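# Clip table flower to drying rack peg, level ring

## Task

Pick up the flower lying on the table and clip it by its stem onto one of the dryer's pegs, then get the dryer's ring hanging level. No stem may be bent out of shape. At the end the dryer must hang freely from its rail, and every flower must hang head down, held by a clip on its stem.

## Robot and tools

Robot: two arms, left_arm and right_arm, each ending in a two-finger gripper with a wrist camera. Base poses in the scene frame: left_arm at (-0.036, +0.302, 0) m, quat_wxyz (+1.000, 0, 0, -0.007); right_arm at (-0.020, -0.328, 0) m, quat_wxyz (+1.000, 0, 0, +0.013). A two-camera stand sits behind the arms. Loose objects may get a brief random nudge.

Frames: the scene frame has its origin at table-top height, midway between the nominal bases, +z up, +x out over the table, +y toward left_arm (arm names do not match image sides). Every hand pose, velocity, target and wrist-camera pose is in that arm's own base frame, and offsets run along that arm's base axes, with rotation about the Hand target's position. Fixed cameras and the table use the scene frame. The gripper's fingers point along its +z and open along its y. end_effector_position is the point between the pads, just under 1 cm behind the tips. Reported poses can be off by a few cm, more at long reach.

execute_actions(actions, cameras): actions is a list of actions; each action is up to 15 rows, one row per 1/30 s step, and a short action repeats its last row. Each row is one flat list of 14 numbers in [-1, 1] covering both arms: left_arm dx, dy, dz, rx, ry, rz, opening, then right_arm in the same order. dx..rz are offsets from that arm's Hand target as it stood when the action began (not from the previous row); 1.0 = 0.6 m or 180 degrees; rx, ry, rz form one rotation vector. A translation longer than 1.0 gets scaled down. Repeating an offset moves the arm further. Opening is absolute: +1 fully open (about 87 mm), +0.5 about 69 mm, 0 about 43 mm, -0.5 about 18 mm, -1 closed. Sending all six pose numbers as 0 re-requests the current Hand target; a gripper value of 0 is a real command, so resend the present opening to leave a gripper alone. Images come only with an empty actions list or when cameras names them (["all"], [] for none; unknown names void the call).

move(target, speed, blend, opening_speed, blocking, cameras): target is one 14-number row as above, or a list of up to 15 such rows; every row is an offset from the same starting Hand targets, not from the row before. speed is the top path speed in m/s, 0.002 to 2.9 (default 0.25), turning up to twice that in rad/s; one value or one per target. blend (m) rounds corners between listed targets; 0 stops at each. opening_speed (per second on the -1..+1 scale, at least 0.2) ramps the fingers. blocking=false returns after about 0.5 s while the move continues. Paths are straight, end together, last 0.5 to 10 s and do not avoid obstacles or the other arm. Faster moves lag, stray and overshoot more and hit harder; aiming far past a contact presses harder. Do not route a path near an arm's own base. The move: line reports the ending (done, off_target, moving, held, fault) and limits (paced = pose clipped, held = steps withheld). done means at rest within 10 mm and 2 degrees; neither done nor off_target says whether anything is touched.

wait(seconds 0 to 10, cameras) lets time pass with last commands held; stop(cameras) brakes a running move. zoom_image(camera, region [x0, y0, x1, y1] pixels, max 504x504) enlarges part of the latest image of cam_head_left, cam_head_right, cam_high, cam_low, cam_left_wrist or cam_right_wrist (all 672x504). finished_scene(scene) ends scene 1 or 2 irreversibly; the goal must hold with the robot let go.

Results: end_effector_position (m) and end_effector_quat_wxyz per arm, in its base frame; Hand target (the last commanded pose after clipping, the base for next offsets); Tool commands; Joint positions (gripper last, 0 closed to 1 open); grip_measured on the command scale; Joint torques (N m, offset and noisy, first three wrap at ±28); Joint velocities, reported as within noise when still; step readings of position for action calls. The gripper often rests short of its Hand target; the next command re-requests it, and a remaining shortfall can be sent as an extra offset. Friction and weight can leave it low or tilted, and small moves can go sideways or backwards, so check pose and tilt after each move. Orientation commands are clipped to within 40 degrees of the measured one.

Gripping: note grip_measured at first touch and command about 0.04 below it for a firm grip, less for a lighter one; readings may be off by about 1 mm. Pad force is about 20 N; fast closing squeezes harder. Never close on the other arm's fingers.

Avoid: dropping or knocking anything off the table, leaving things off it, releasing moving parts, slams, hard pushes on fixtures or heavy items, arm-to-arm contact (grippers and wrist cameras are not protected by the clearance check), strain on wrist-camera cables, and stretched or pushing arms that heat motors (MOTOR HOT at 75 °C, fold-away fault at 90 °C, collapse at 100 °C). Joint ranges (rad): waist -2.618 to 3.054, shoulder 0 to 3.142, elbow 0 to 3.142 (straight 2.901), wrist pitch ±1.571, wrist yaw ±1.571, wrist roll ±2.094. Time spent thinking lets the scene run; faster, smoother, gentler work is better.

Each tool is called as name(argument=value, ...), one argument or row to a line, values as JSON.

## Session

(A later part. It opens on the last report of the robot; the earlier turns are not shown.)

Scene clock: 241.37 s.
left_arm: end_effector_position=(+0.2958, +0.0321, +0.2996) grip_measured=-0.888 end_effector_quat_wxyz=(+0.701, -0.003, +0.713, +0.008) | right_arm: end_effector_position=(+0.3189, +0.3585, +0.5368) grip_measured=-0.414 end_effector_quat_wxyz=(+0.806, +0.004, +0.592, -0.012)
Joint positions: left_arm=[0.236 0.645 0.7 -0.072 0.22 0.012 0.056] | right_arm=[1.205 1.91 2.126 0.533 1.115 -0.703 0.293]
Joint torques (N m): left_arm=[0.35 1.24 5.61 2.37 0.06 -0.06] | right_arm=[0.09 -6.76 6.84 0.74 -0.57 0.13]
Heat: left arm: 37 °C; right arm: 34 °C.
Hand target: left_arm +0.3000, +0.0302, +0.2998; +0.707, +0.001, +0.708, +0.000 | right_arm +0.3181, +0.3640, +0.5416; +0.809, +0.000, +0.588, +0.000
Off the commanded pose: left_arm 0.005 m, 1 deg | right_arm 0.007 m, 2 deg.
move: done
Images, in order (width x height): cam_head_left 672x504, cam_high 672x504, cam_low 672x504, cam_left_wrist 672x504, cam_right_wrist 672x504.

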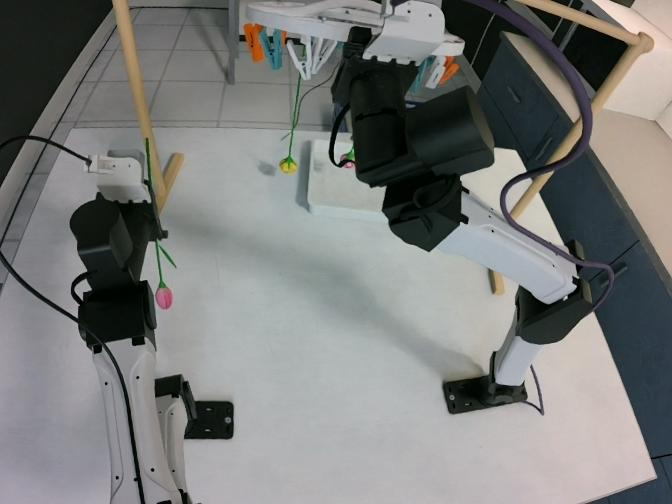

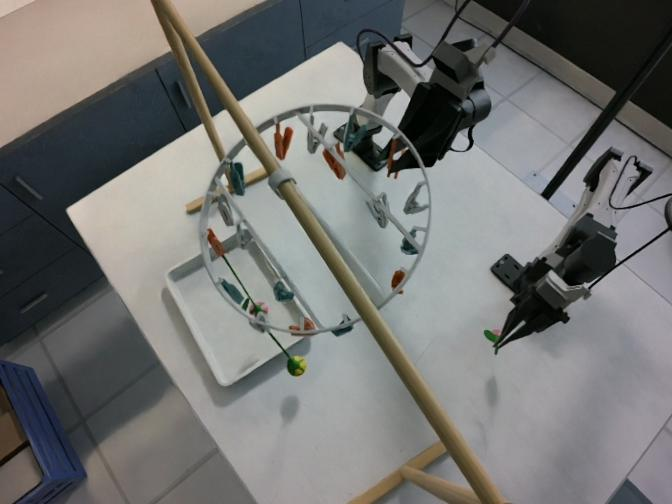

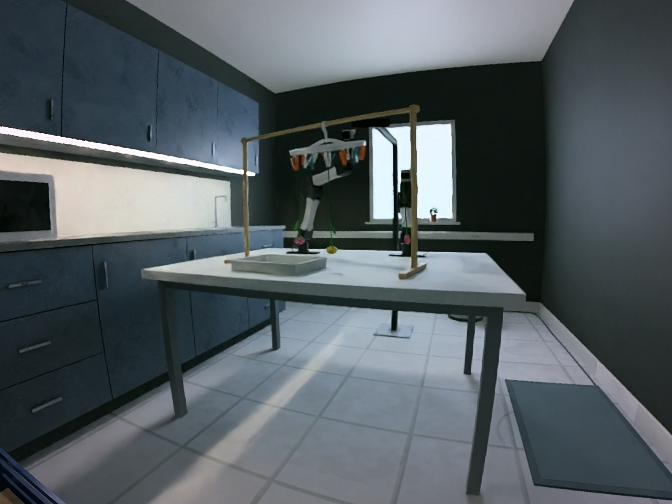

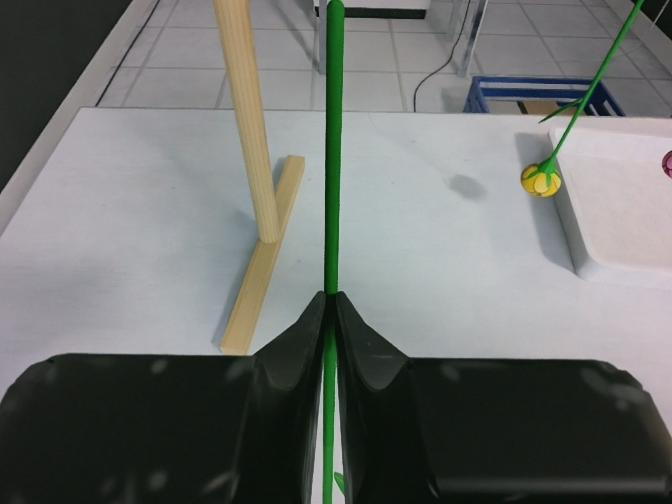

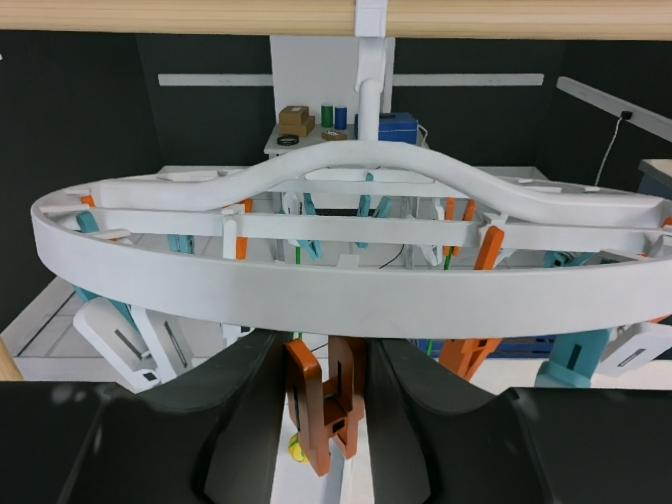

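move(
  target=[
    [0,0,0,0,0,0,-1,0,0,0,0,0,0,0.2],
    [0,0,0,0,0,0,-1,-0.005,0.01,0,0,0,0.1778,0.2],
  ],
  speed=0.15,
  opening_speed=0.8,
  cameras=["cam_right_wrist","cam_high"],
)

zoom_image(
  camera="cam_high",
  region=[340, 110, 460, 200],
)

zoom_image(
  camera="cam_right_wrist",
  region=[200, 270, 460, 504],
)

Scene clock: 249.93 s.
left_arm: end_effector_position=(+0.2958, +0.0321, +0.2996) grip_measured=-0.888 end_effector_quat_wxyz=(+0.701, -0.003, +0.713, +0.008) | right_arm: end_effector_position=(+0.3172, +0.3772, +0.5383) grip_measured=+0.200 end_effector_quat_wxyz=(+0.782, -0.160, +0.563, +0.215)
Joint positions: left_arm=[0.236 0.645 0.7 -0.072 0.22 0.012 0.056] | right_arm=[1.05 1.634 1.887 0.109 0.477 -0.181 0.6]
Joint torques (N m): left_arm=[0.35 1.09 5.81 2.37 0.06 -0.04] | right_arm=[-0.47 -7.76 5 1.4 -0.34 0.15]
Heat: left arm: 37 °C; right arm: 34 °C.
Hand target: left_arm +0.3000, +0.0302, +0.2998; +0.707, +0.001, +0.708, +0.000 | right_arm +0.3151, +0.3700, +0.5416; +0.778, -0.162, +0.565, +0.223
Off the commanded pose: left_arm 0.005 m, 1 deg | right_arm 0.008 m, 1 deg.
move: done
Images, in order (width x height): cam_high 672x504, cam_right_wrist 672x504.

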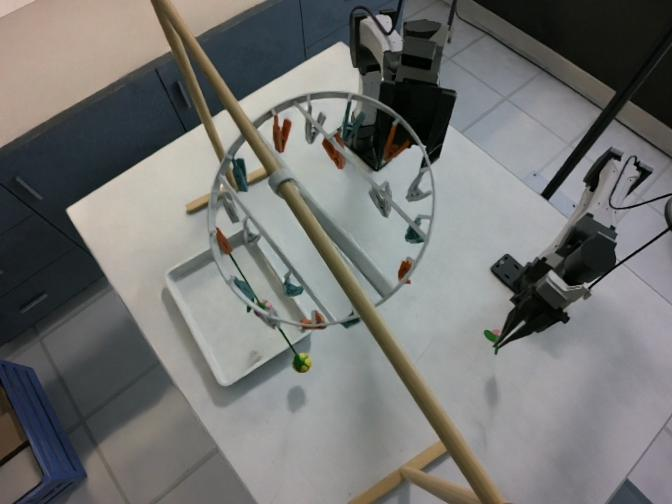

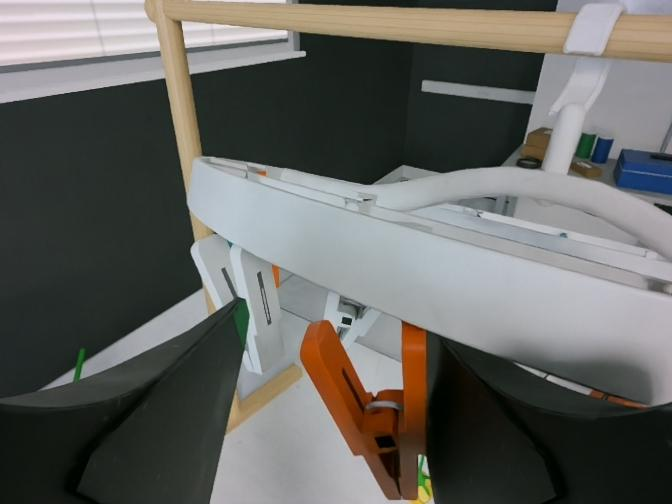

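Scaled by 4.200 from the camera's 672x504 image, which has a finer 960x720 frame.

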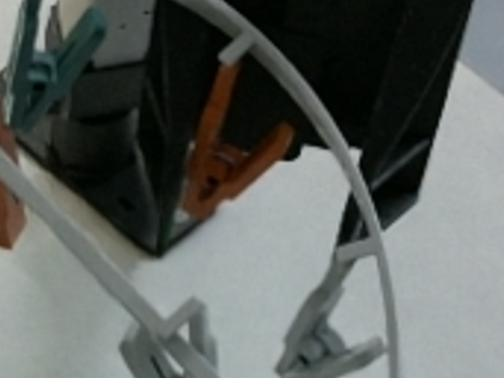

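Scaled by 1.938 from the camera's 672x504 image, which has a finer 960x720 frame.

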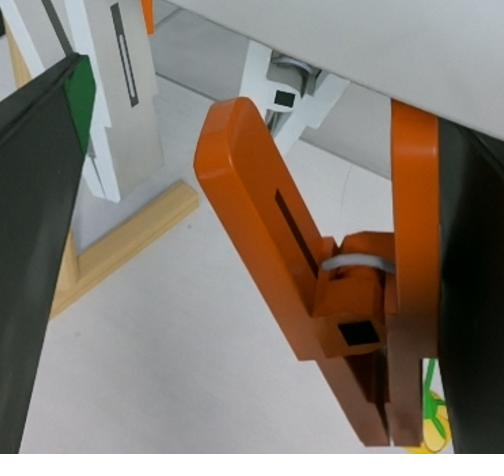

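move(
  target=[0,0,0,0,0,0,-1,0.0133,-0.0167,0,0,0,0,0.2],
  speed=0.08,
  cameras=["cam_right_wrist"],
)

Scene clock: 252.00 s.
left_arm: end_effector_position=(+0.2958, +0.0321, +0.2996) grip_measured=-0.888 end_effector_quat_wxyz=(+0.701, -0.003, +0.713, +0.008) | right_arm: end_effector_position=(+0.3266, +0.3671, +0.5385) grip_measured=+0.200 end_effector_quat_wxyz=(+0.782, -0.159, +0.563, +0.214)
Joint positions: left_arm=[0.236 0.645 0.7 -0.072 0.22 0.012 0.056] | right_arm=[1.01 1.62 1.874 0.102 0.442 -0.166 0.6]
Joint torques (N m): left_arm=[0.36 1.21 5.64 2.37 0.06 -0.03] | right_arm=[-0.36 -7.73 4.77 1.41 -0.34 0.16]
Heat: left arm: 37 °C; right arm: 34 °C.
Hand target: left_arm +0.3000, +0.0302, +0.2998; +0.707, +0.001, +0.708, +0.000 | right_arm +0.3230, +0.3599, +0.5416; +0.778, -0.162, +0.565, +0.223
Off the commanded pose: left_arm 0.005 m, 1 deg | right_arm 0.009 m, 1 deg.
move: done
Images, in order (width x height): cam_right_wrist 672x504.

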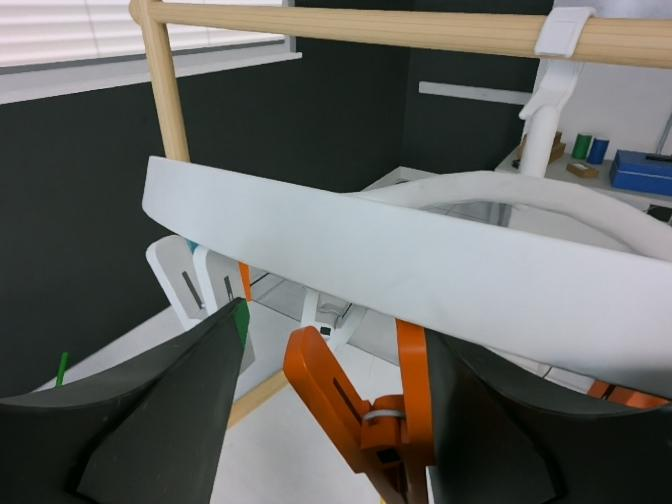

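move(
  target=[0,0,0,0,0,0,-1,0.0108,-0.0183,0,0,0,0,0.2],
  speed=0.08,
  cameras=["cam_right_wrist"],
)

Scene clock: 253.50 s.
left_arm: end_effector_position=(+0.2958, +0.0321, +0.2996) grip_measured=-0.888 end_effector_quat_wxyz=(+0.701, -0.003, +0.713, +0.008) | right_arm: end_effector_position=(+0.3317, +0.3540, +0.5424) grip_measured=+0.200 end_effector_quat_wxyz=(+0.785, -0.156, +0.560, +0.215)
Joint positions: left_arm=[0.236 0.645 0.7 -0.072 0.22 0.012 0.056] | right_arm=[0.975 1.594 1.856 0.099 0.41 -0.154 0.6]
Joint torques (N m): left_arm=[0.43 1.25 5.72 2.35 0.07 -0.03] | right_arm=[-0.4 -7.13 4.64 1.37 -0.35 0.18]
Heat: left arm: 37 °C; right arm: 34 °C.
Hand target: left_arm +0.3000, +0.0302, +0.2998; +0.707, +0.001, +0.708, +0.000 | right_arm +0.3295, +0.3490, +0.5416; +0.778, -0.162, +0.565, +0.223
Off the commanded pose: left_arm 0.005 m, 1 deg | right_arm 0.006 m, 1 deg.
move: done
Images, in order (width x height): cam_right_wrist 672x504.

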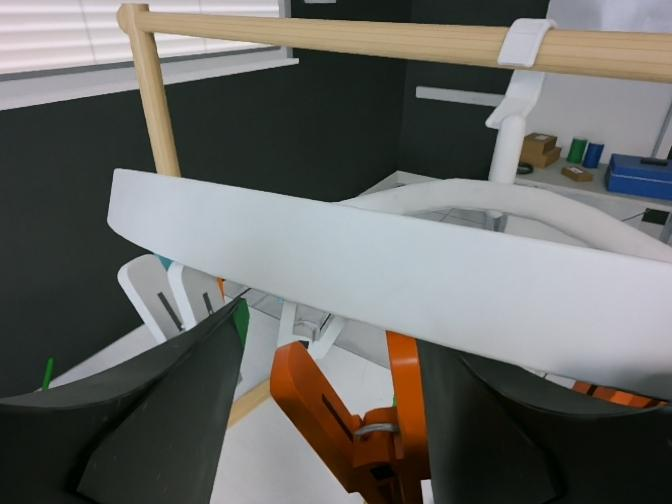

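wait(
  seconds=0.5,
  cameras=["cam_high"],
)

zoom_image(
  camera="cam_high",
  region=[340, 100, 460, 200],
)

Scene clock: 254.90 s.
left_arm: end_effector_position=(+0.2958, +0.0321, +0.2996) grip_measured=-0.888 end_effector_quat_wxyz=(+0.701, -0.003, +0.713, +0.008) | right_arm: end_effector_position=(+0.3317, +0.3540, +0.5424) grip_measured=+0.200 end_effector_quat_wxyz=(+0.785, -0.156, +0.560, +0.215)
Joint positions: left_arm=[0.236 0.645 0.7 -0.072 0.22 0.012 0.056] | right_arm=[0.975 1.594 1.856 0.099 0.41 -0.154 0.6]
Joint torques (N m): left_arm=[0.42 1.2 5.6 2.39 0.08 -0.01] | right_arm=[-0.4 -7.13 4.64 1.37 -0.35 0.17]
Heat: left arm: 37 °C; right arm: 34 °C.
Hand target: left_arm +0.3000, +0.0302, +0.2998; +0.707, +0.001, +0.708, +0.000 | right_arm +0.3295, +0.3490, +0.5416; +0.778, -0.162, +0.565, +0.223
Tool commands: left_gripper/opening=-1.0 right_gripper/opening=+0.2
Off the commanded pose: left_arm 0.005 m, 1 deg | right_arm 0.006 m, 1 deg.
wait: 0.50 s; at rest from the start
Images, in order (width x height): cam_high 672x504.

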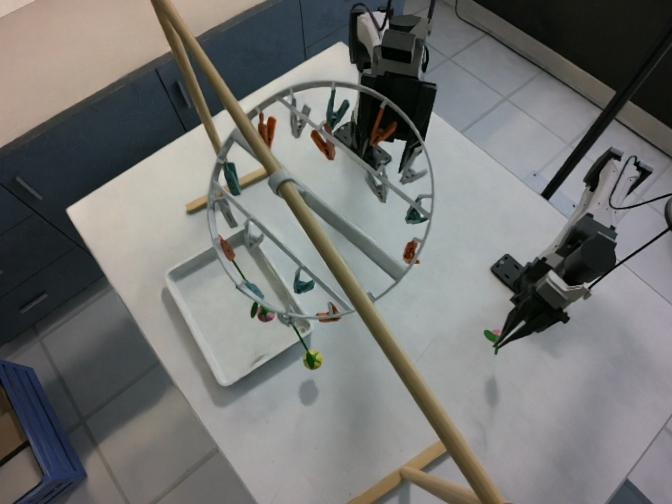

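Scaled by 4.200 from the camera's 672x504 image, which has a finer 960x720 frame.

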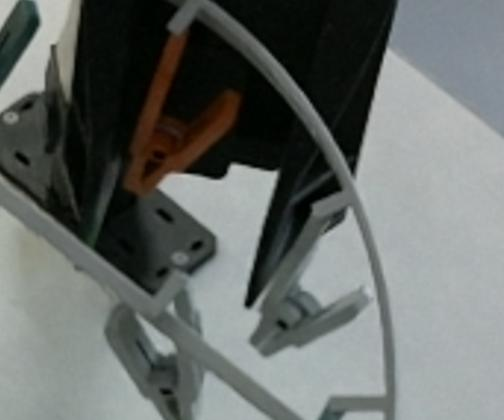

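move(
  target=[0,0,0,0,0,0,-1,-0.0133,-0.025,-0.012,0,0,0,0.2],
  speed=0.08,
  cameras=["cam_right_wrist","cam_high"],
)

zoom_image(
  camera="cam_high",
  region=[340, 100, 460, 200],
)

Scene clock: 257.60 s.
left_arm: end_effector_position=(+0.2958, +0.0321, +0.2996) grip_measured=-0.888 end_effector_quat_wxyz=(+0.701, -0.003, +0.713, +0.008) | right_arm: end_effector_position=(+0.3254, +0.3403, +0.5284) grip_measured=+0.200 end_effector_quat_wxyz=(+0.778, -0.165, +0.569, +0.210)
Joint positions: left_arm=[0.236 0.645 0.7 -0.072 0.22 0.012 0.056] | right_arm=[0.965 1.519 1.75 0.099 0.399 -0.151 0.6]
Joint torques (N m): left_arm=[0.32 1.24 5.72 2.35 0.08 0] | right_arm=[-0.31 -6.68 4.85 1.69 -0.32 0.16]
Heat: left arm: 37 °C; right arm: 34 °C.
Hand target: left_arm +0.3000, +0.0302, +0.2998; +0.707, +0.001, +0.708, +0.000 | right_arm +0.3215, +0.3340, +0.5344; +0.778, -0.162, +0.565, +0.223
Off the commanded pose: left_arm 0.005 m, 1 deg | right_arm 0.010 m, 2 deg.
move: done
Images, in order (width x height): cam_high 672x504, cam_right_wrist 672x504.

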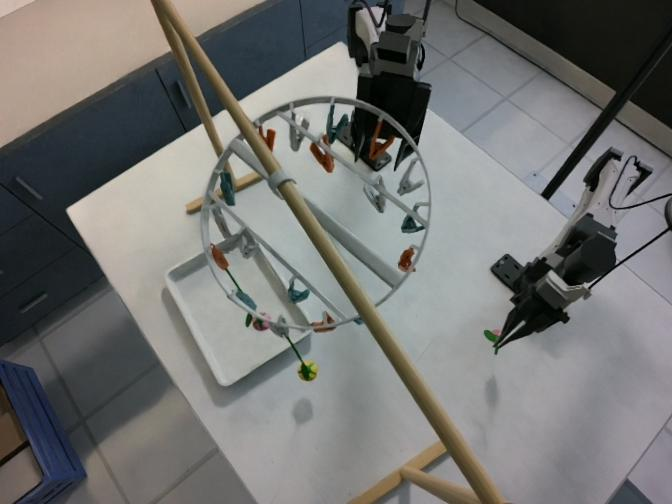

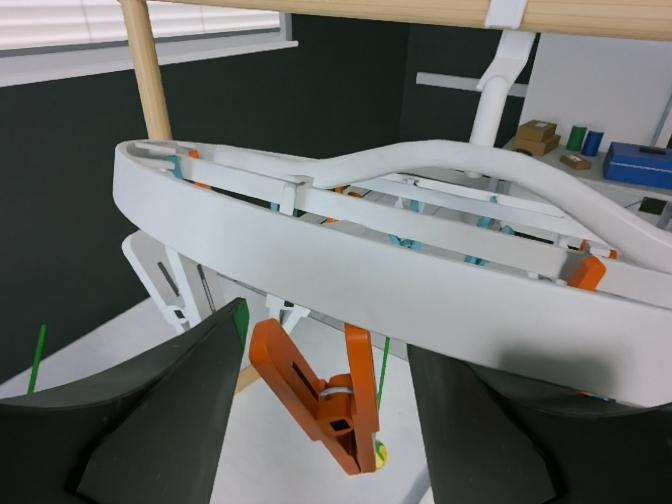

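Scaled by 4.200 from the camera's 672x504 image, which has a finer 960x720 frame.

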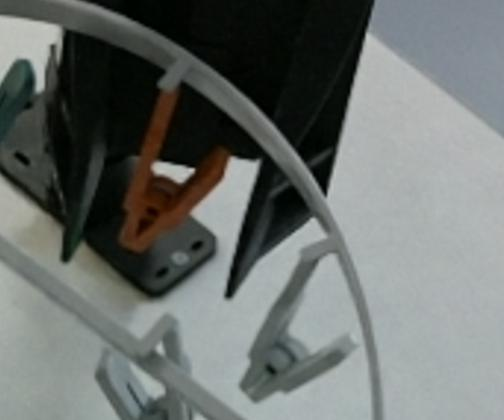

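move(
  target=[
    [0,0,0,0,0,0,-1,0,0,0.0083,0,0,0,0.2],
    [0,0,0,0,0,0,-1,0,0,0.0083,0,0,0,-0.7],
  ],
  speed=0.05,
  opening_speed=0.5,
  cameras=["cam_right_wrist","cam_high"],
)

zoom_image(
  camera="cam_right_wrist",
  region=[240, 290, 440, 504],
)

zoom_image(
  camera="cam_high",
  region=[340, 100, 460, 200],
)

Scene clock: 262.20 s.
left_arm: end_effector_position=(+0.2958, +0.0321, +0.2996) grip_measured=-0.888 end_effector_quat_wxyz=(+0.701, -0.003, +0.713, +0.008) | right_arm: end_effector_position=(+0.3267, +0.3392, +0.5284) grip_measured=-0.476 end_effector_quat_wxyz=(+0.778, -0.165, +0.569, +0.209)
Joint positions: left_arm=[0.236 0.645 0.7 -0.072 0.22 0.012 0.056] | right_arm=[0.961 1.519 1.75 0.099 0.396 -0.151 0.262]
Joint torques (N m): left_arm=[0.29 1.13 5.78 2.32 0.07 -0.03] | right_arm=[-0.32 -5.96 7.23 1.48 -0.3 0.16]
Heat: left arm: 38 °C; right arm: 35 °C.
Hand target: left_arm +0.3000, +0.0302, +0.2998; +0.707, +0.001, +0.708, +0.000 | right_arm +0.3215, +0.3340, +0.5394; +0.778, -0.162, +0.565, +0.223
Off the commanded pose: left_arm 0.005 m, 1 deg | right_arm 0.013 m, 2 deg.
move: off_target (right_arm); target 2's new opening was sent with right_arm's hand 0.013 m and 2 deg from that target
Images, in order (width x height): cam_high 672x504, cam_right_wrist 672x504.

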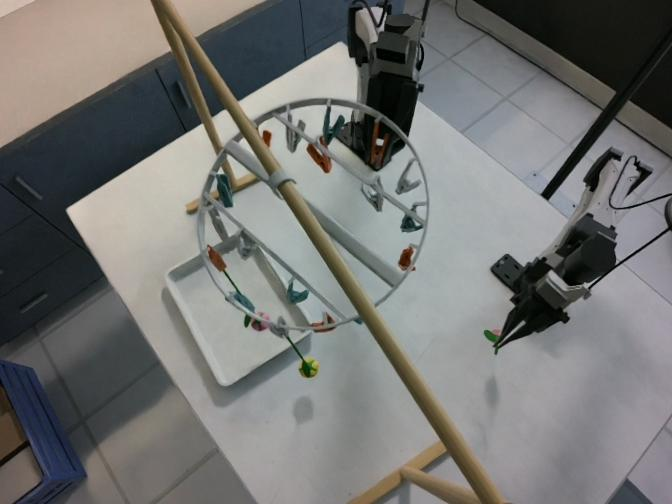

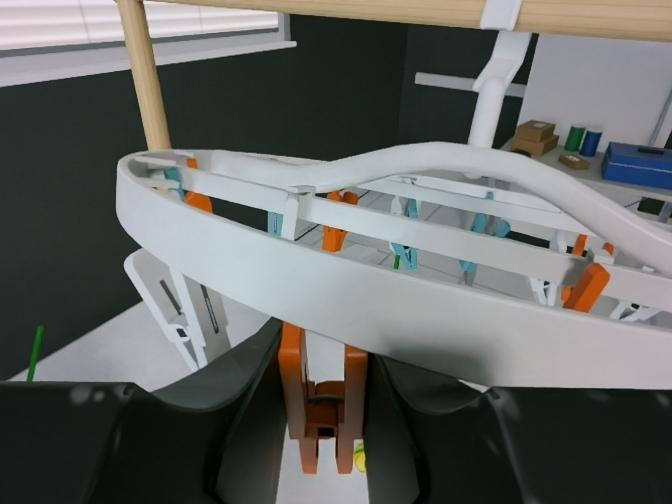

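Scaled by 2.355 from the camera's 672x504 image, which has a finer 960x720 frame.

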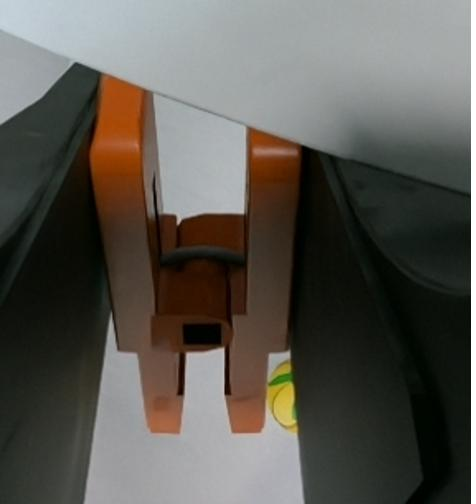

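Scaled by 4.200 from the camera's 672x504 image, which has a finer 960x720 frame.

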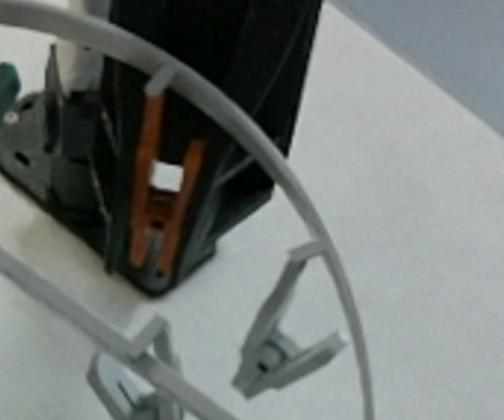

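zoom_image(
  camera="cam_high",
  region=[440, 250, 600, 430],
)

wait(
  seconds=0.1,
  cameras=["cam_head_left", "cam_head_right", "cam_low", "cam_left_wrist"],
)

zoom_image(
  camera="cam_low",
  region=[280, 100, 440, 280],
)

zoom_image(
  camera="cam_head_left",
  region=[60, 110, 240, 330],
)

Scaled by 2.800 from the camera's 672x504 image, which has a finer 960x720 frame.

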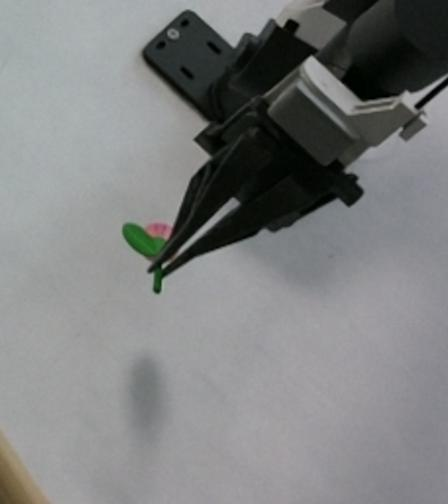

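Scene clock: 266.13 s.
left_arm: end_effector_position=(+0.2958, +0.0321, +0.2996) grip_measured=-0.888 end_effector_quat_wxyz=(+0.701, -0.003, +0.713, +0.008) | right_arm: end_effector_position=(+0.3267, +0.3392, +0.5284) grip_measured=-0.476 end_effector_quat_wxyz=(+0.778, -0.165, +0.569, +0.209)
Joint positions: left_arm=[0.236 0.645 0.7 -0.072 0.22 0.012 0.056] | right_arm=[0.961 1.519 1.75 0.099 0.396 -0.151 0.262]
Joint torques (N m): left_arm=[0.34 1.24 5.7 2.36 0.12 -0.04] | right_arm=[-0.32 -5.96 7.24 1.48 -0.3 0.16]
Heat: left arm: 38 °C; right arm: 35 °C.
Hand target: left_arm +0.3000, +0.0302, +0.2998; +0.707, +0.001, +0.708, +0.000 | right_arm +0.3215, +0.3340, +0.5394; +0.778, -0.162, +0.565, +0.223
Tool commands: left_gripper/opening=-1.0 right_gripper/opening=-0.7
Off the commanded pose: left_arm 0.005 m, 1 deg | right_arm 0.013 m, 2 deg.
wait: 0.10 s; at rest from the start
Images, in order (width x height): cam_head_left 672x504, cam_head_right 672x504, cam_low 672x504, cam_left_wrist 672x504.

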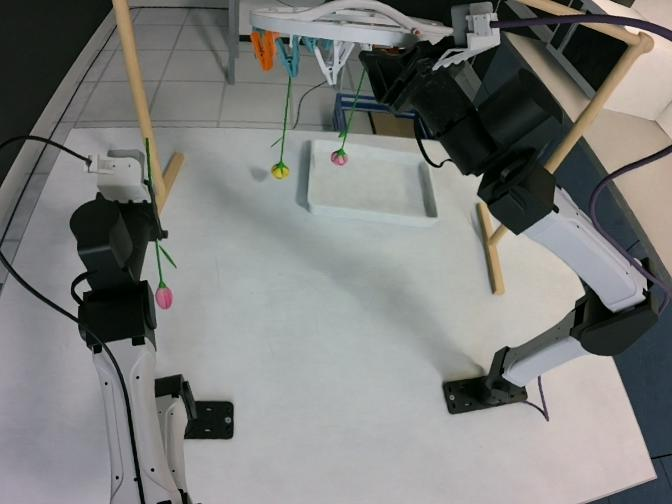

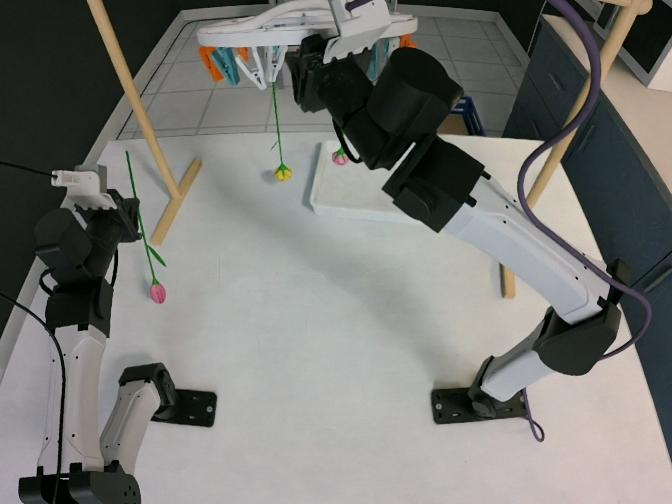

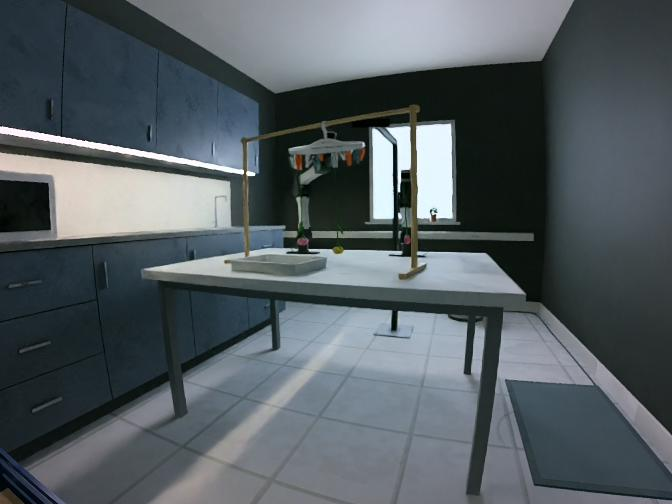

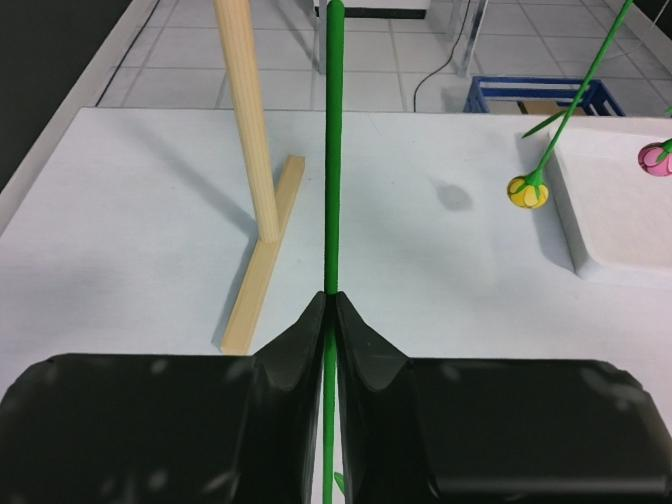

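Scaled by 2.800 from the camera's 672x504 image, which has a finer 960x720 frame.

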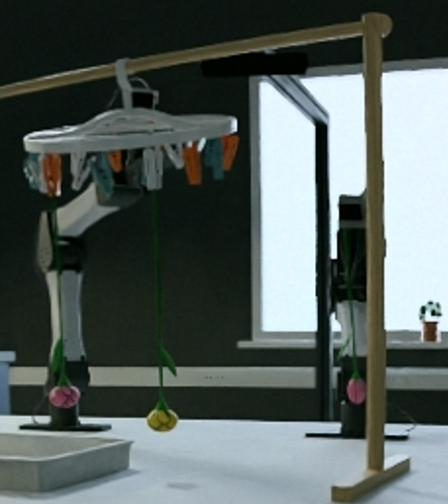

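Scaled by 2.291 from the camera's 672x504 image, which has a finer 960x720 frame.

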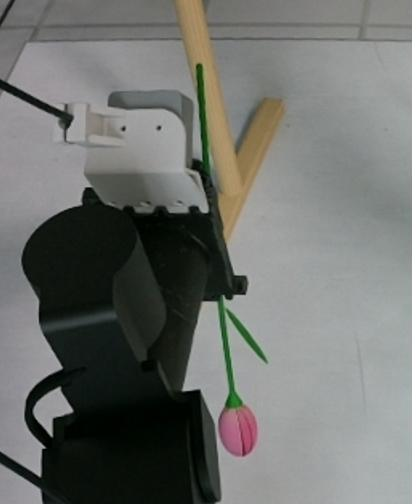

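move(
  target=[
    [0,-0.13,0.03,-0.0612,-0.130,-0.2728,-1,0,0,0,0,0,0,-0.7],
    [-0.0233,-0.452,0.0737,-0.0612,-0.130,-0.2728,-1,0,0,0,0,0,0,-0.7],
  ],
  speed=0.2,
  blend=[0.05,0],
  cameras=["cam_high","cam_head_left","cam_head_right","cam_left_wrist","cam_right_wrist","cam_low"],
)

Scene clock: 276.93 s.
left_arm: end_effector_position=(+0.2810, -0.2406, +0.3320) grip_measured=-0.888 end_effector_quat_wxyz=(+0.756, +0.232, +0.491, -0.366) | right_arm: end_effector_position=(+0.3267, +0.3392, +0.5284) grip_measured=-0.476 end_effector_quat_wxyz=(+0.778, -0.165, +0.569, +0.209)
Joint positions: left_arm=[-0.542 1.066 0.508 1.005 0.318 -0.158 0.056] | right_arm=[0.961 1.519 1.75 0.099 0.396 -0.151 0.262]
Joint torques (N m): left_arm=[-0.64 -1.26 9.5 1.28 -0.36 0.24] | right_arm=[-0.34 -5.96 7.23 1.48 -0.3 0.16]
Heat: left arm: 37 °C; right arm: 35 °C.
Hand target: left_arm +0.2860, -0.2410, +0.3440; +0.764, +0.227, +0.487, -0.357 | right_arm +0.3215, +0.3340, +0.5394; +0.778, -0.162, +0.565, +0.223
Off the commanded pose: left_arm 0.013 m, 2 deg | right_arm 0.013 m, 2 deg.
move: off_target (left_arm, right_arm)

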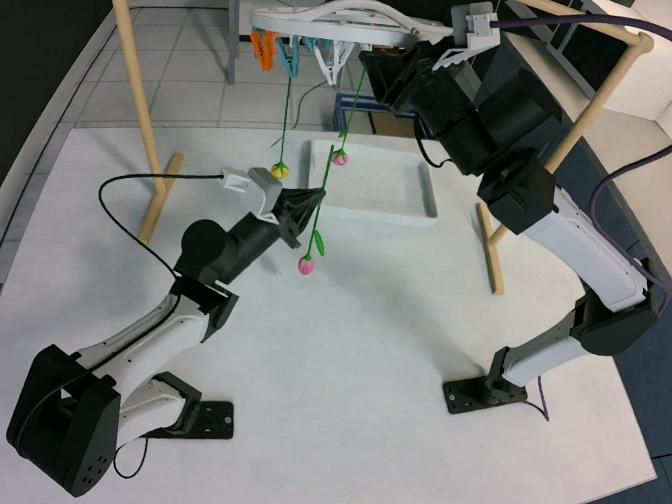

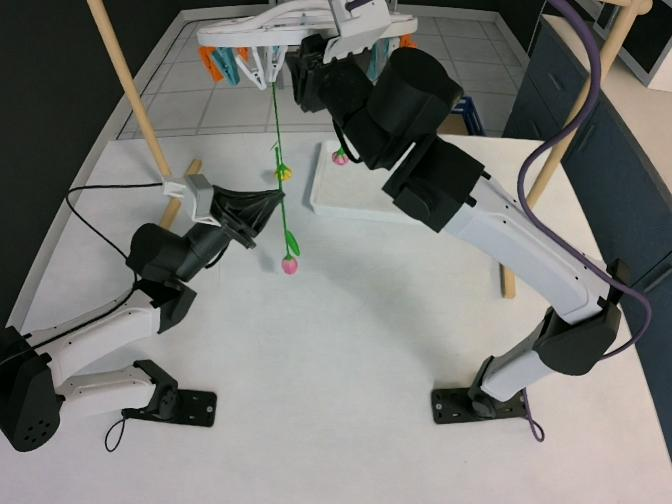

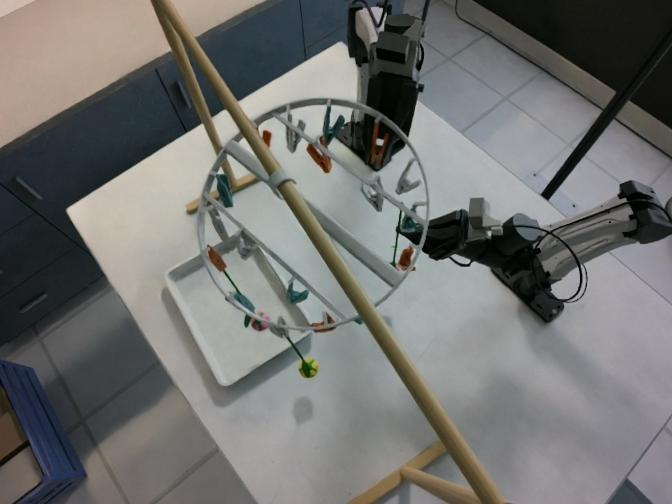

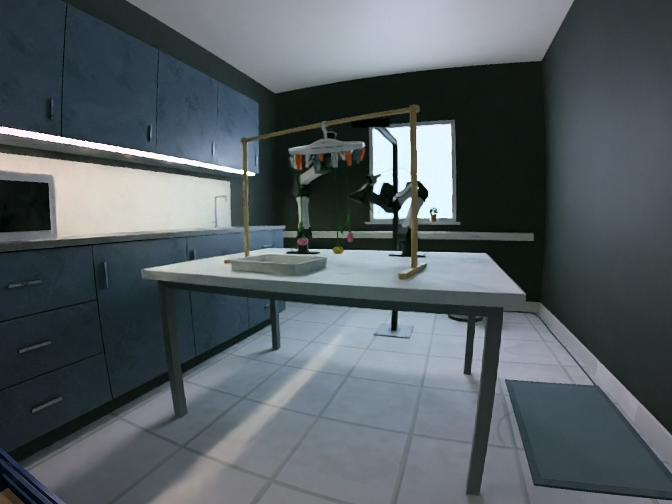

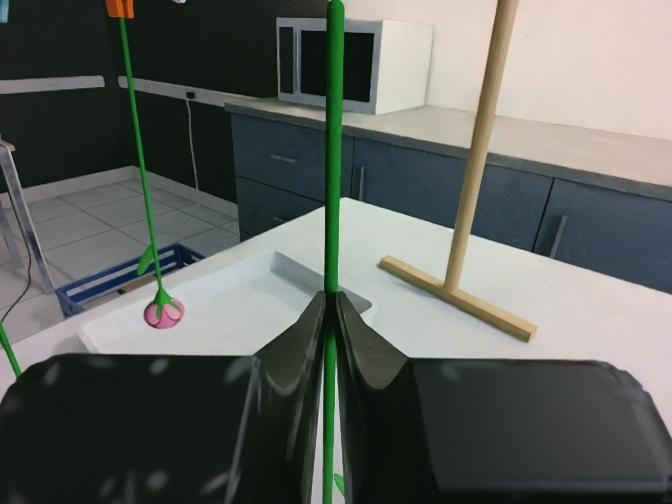

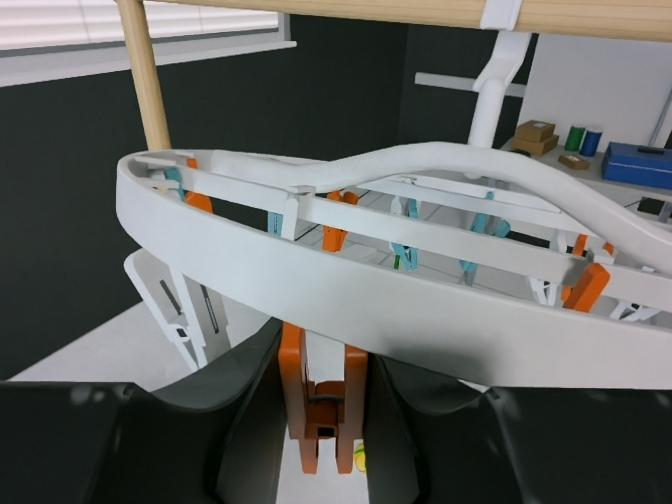

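zoom_image(
  camera="cam_low",
  region=[280, 100, 440, 280],
)

zoom_image(
  camera="cam_head_right",
  region=[160, 0, 460, 290],
)

zoom_image(
  camera="cam_head_left",
  region=[220, 0, 480, 290],
)

zoom_image(
  camera="cam_high",
  region=[330, 100, 500, 290],
)

Scaled by 2.800 from the camera's 672x504 image, which has a finer 960x720 frame.

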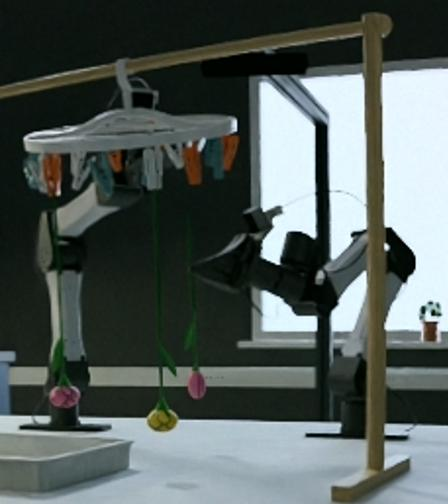

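Scaled by 1.680 from the camera's 672x504 image, which has a finer 960x720 frame.

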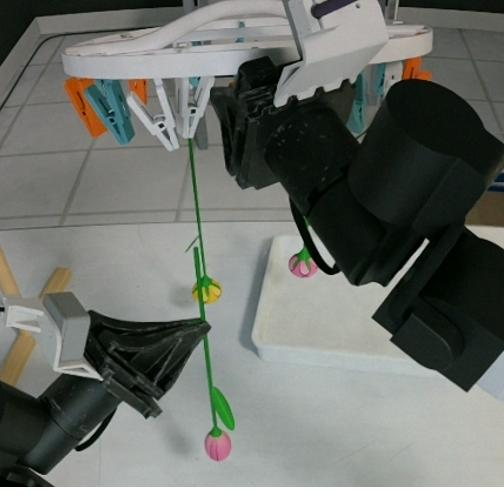

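Scaled by 1.738 from the camera's 672x504 image, which has a finer 960x720 frame.

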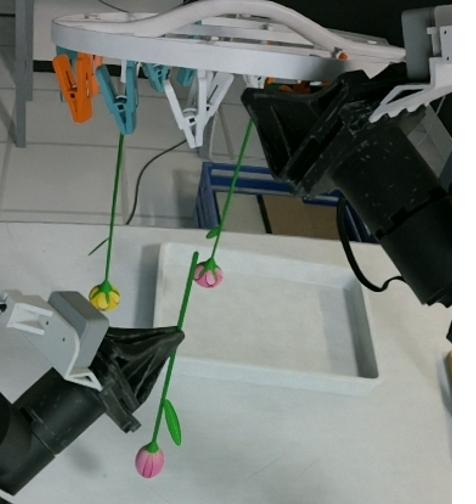

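Scaled by 2.653 from the camera's 672x504 image, which has a finer 960x720 frame.

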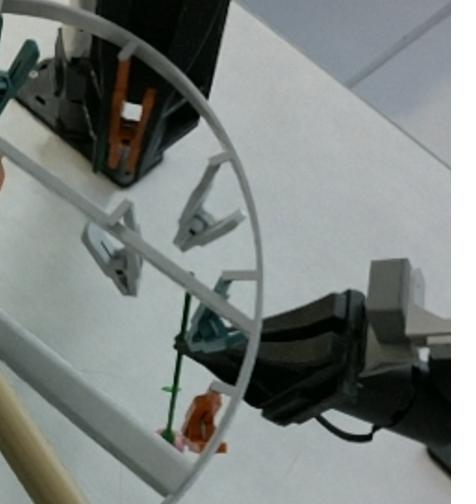

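move(
  target=[0.0717,-0.0775,0.0333,0,0,0,-1,0,0,0,0,0,0,-0.7],
  speed=0.12,
  cameras=["cam_high","cam_left_wrist","cam_right_wrist","cam_low"],
)

zoom_image(
  camera="cam_high",
  region=[340, 110, 460, 230],
)

zoom_image(
  camera="cam_right_wrist",
  region=[240, 290, 440, 504],
)

zoom_image(
  camera="cam_low",
  region=[280, 100, 400, 220],
)

Scene clock: 282.77 s.
left_arm: end_effector_position=(+0.3233, -0.2884, +0.3508) grip_measured=-0.888 end_effector_quat_wxyz=(+0.753, +0.233, +0.493, -0.367) | right_arm: end_effector_position=(+0.3267, +0.3392, +0.5284) grip_measured=-0.476 end_effector_quat_wxyz=(+0.778, -0.165, +0.569, +0.209)
Joint positions: left_arm=[-0.613 1.32 0.747 1.005 0.258 -0.129 0.056] | right_arm=[0.961 1.519 1.75 0.099 0.396 -0.151 0.262]
Joint torques (N m): left_arm=[-0.55 -3.28 9.63 1.38 -0.36 0.22] | right_arm=[-0.32 -5.96 7.24 1.48 -0.3 0.16]
Heat: left arm: 37 °C; right arm: 35 °C.
Hand target: left_arm +0.3290, -0.2875, +0.3640; +0.764, +0.227, +0.487, -0.357 | right_arm +0.3215, +0.3340, +0.5394; +0.778, -0.162, +0.565, +0.223
Off the commanded pose: left_arm 0.014 m, 2 deg | right_arm 0.013 m, 2 deg.
move: off_target (left_arm, right_arm)
Images, in order (width x height): cam_high 672x504, cam_low 672x504, cam_left_wrist 672x504, cam_right_wrist 672x504.

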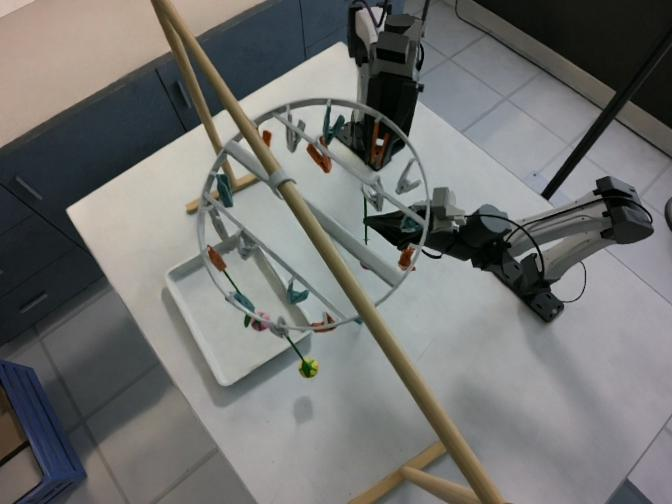

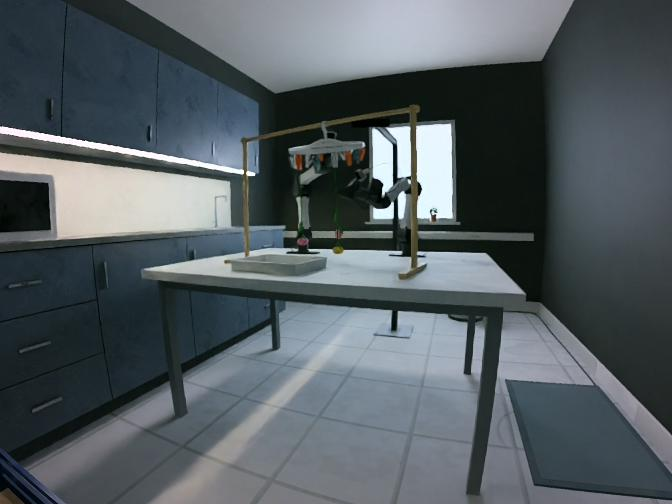

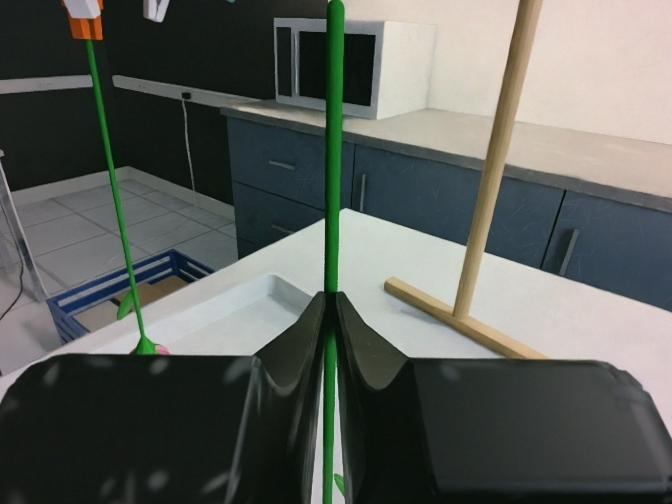

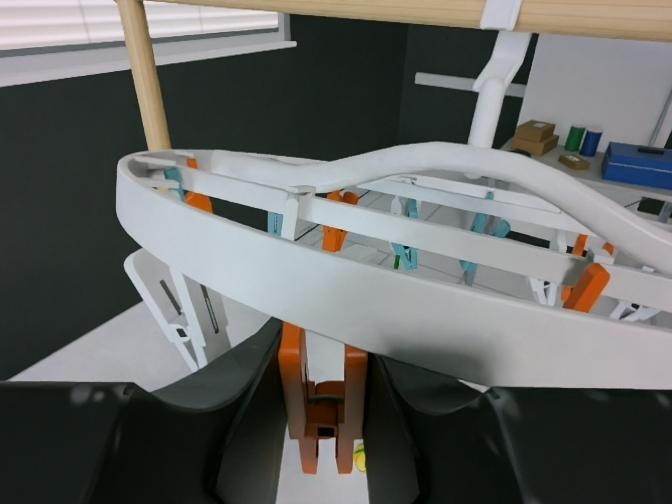

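Scaled by 4.200 from the camera's 672x504 image, which has a finer 960x720 frame.

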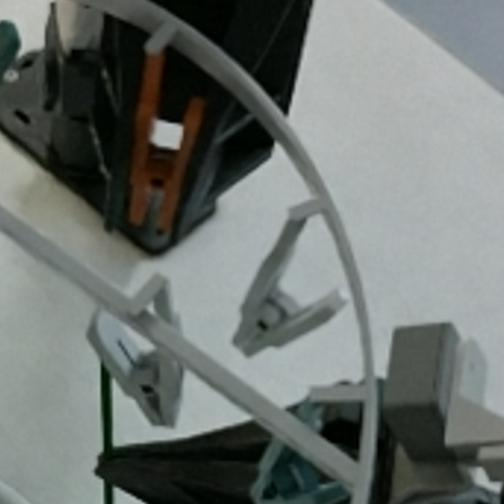

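Scaled by 2.355 from the camera's 672x504 image, which has a finer 960x720 frame.

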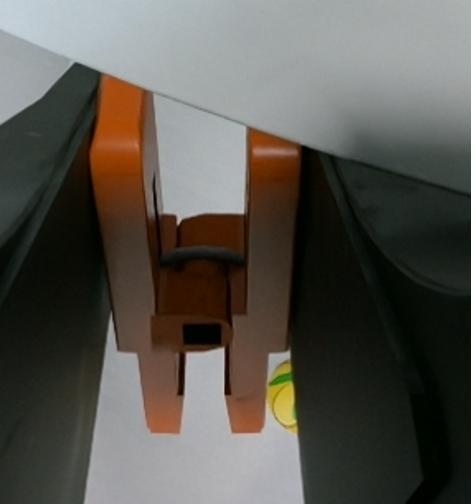

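Scaled by 4.200 from the camera's 672x504 image, which has a finer 960x720 frame.

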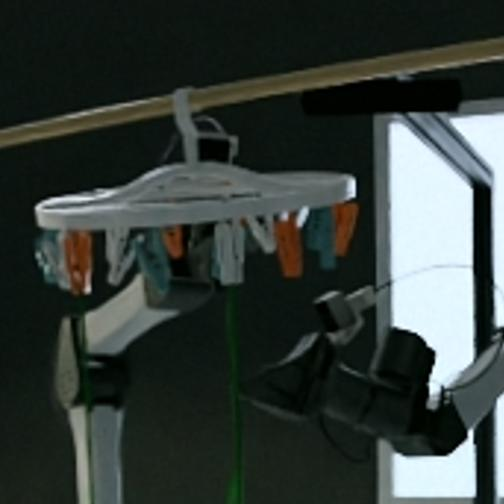

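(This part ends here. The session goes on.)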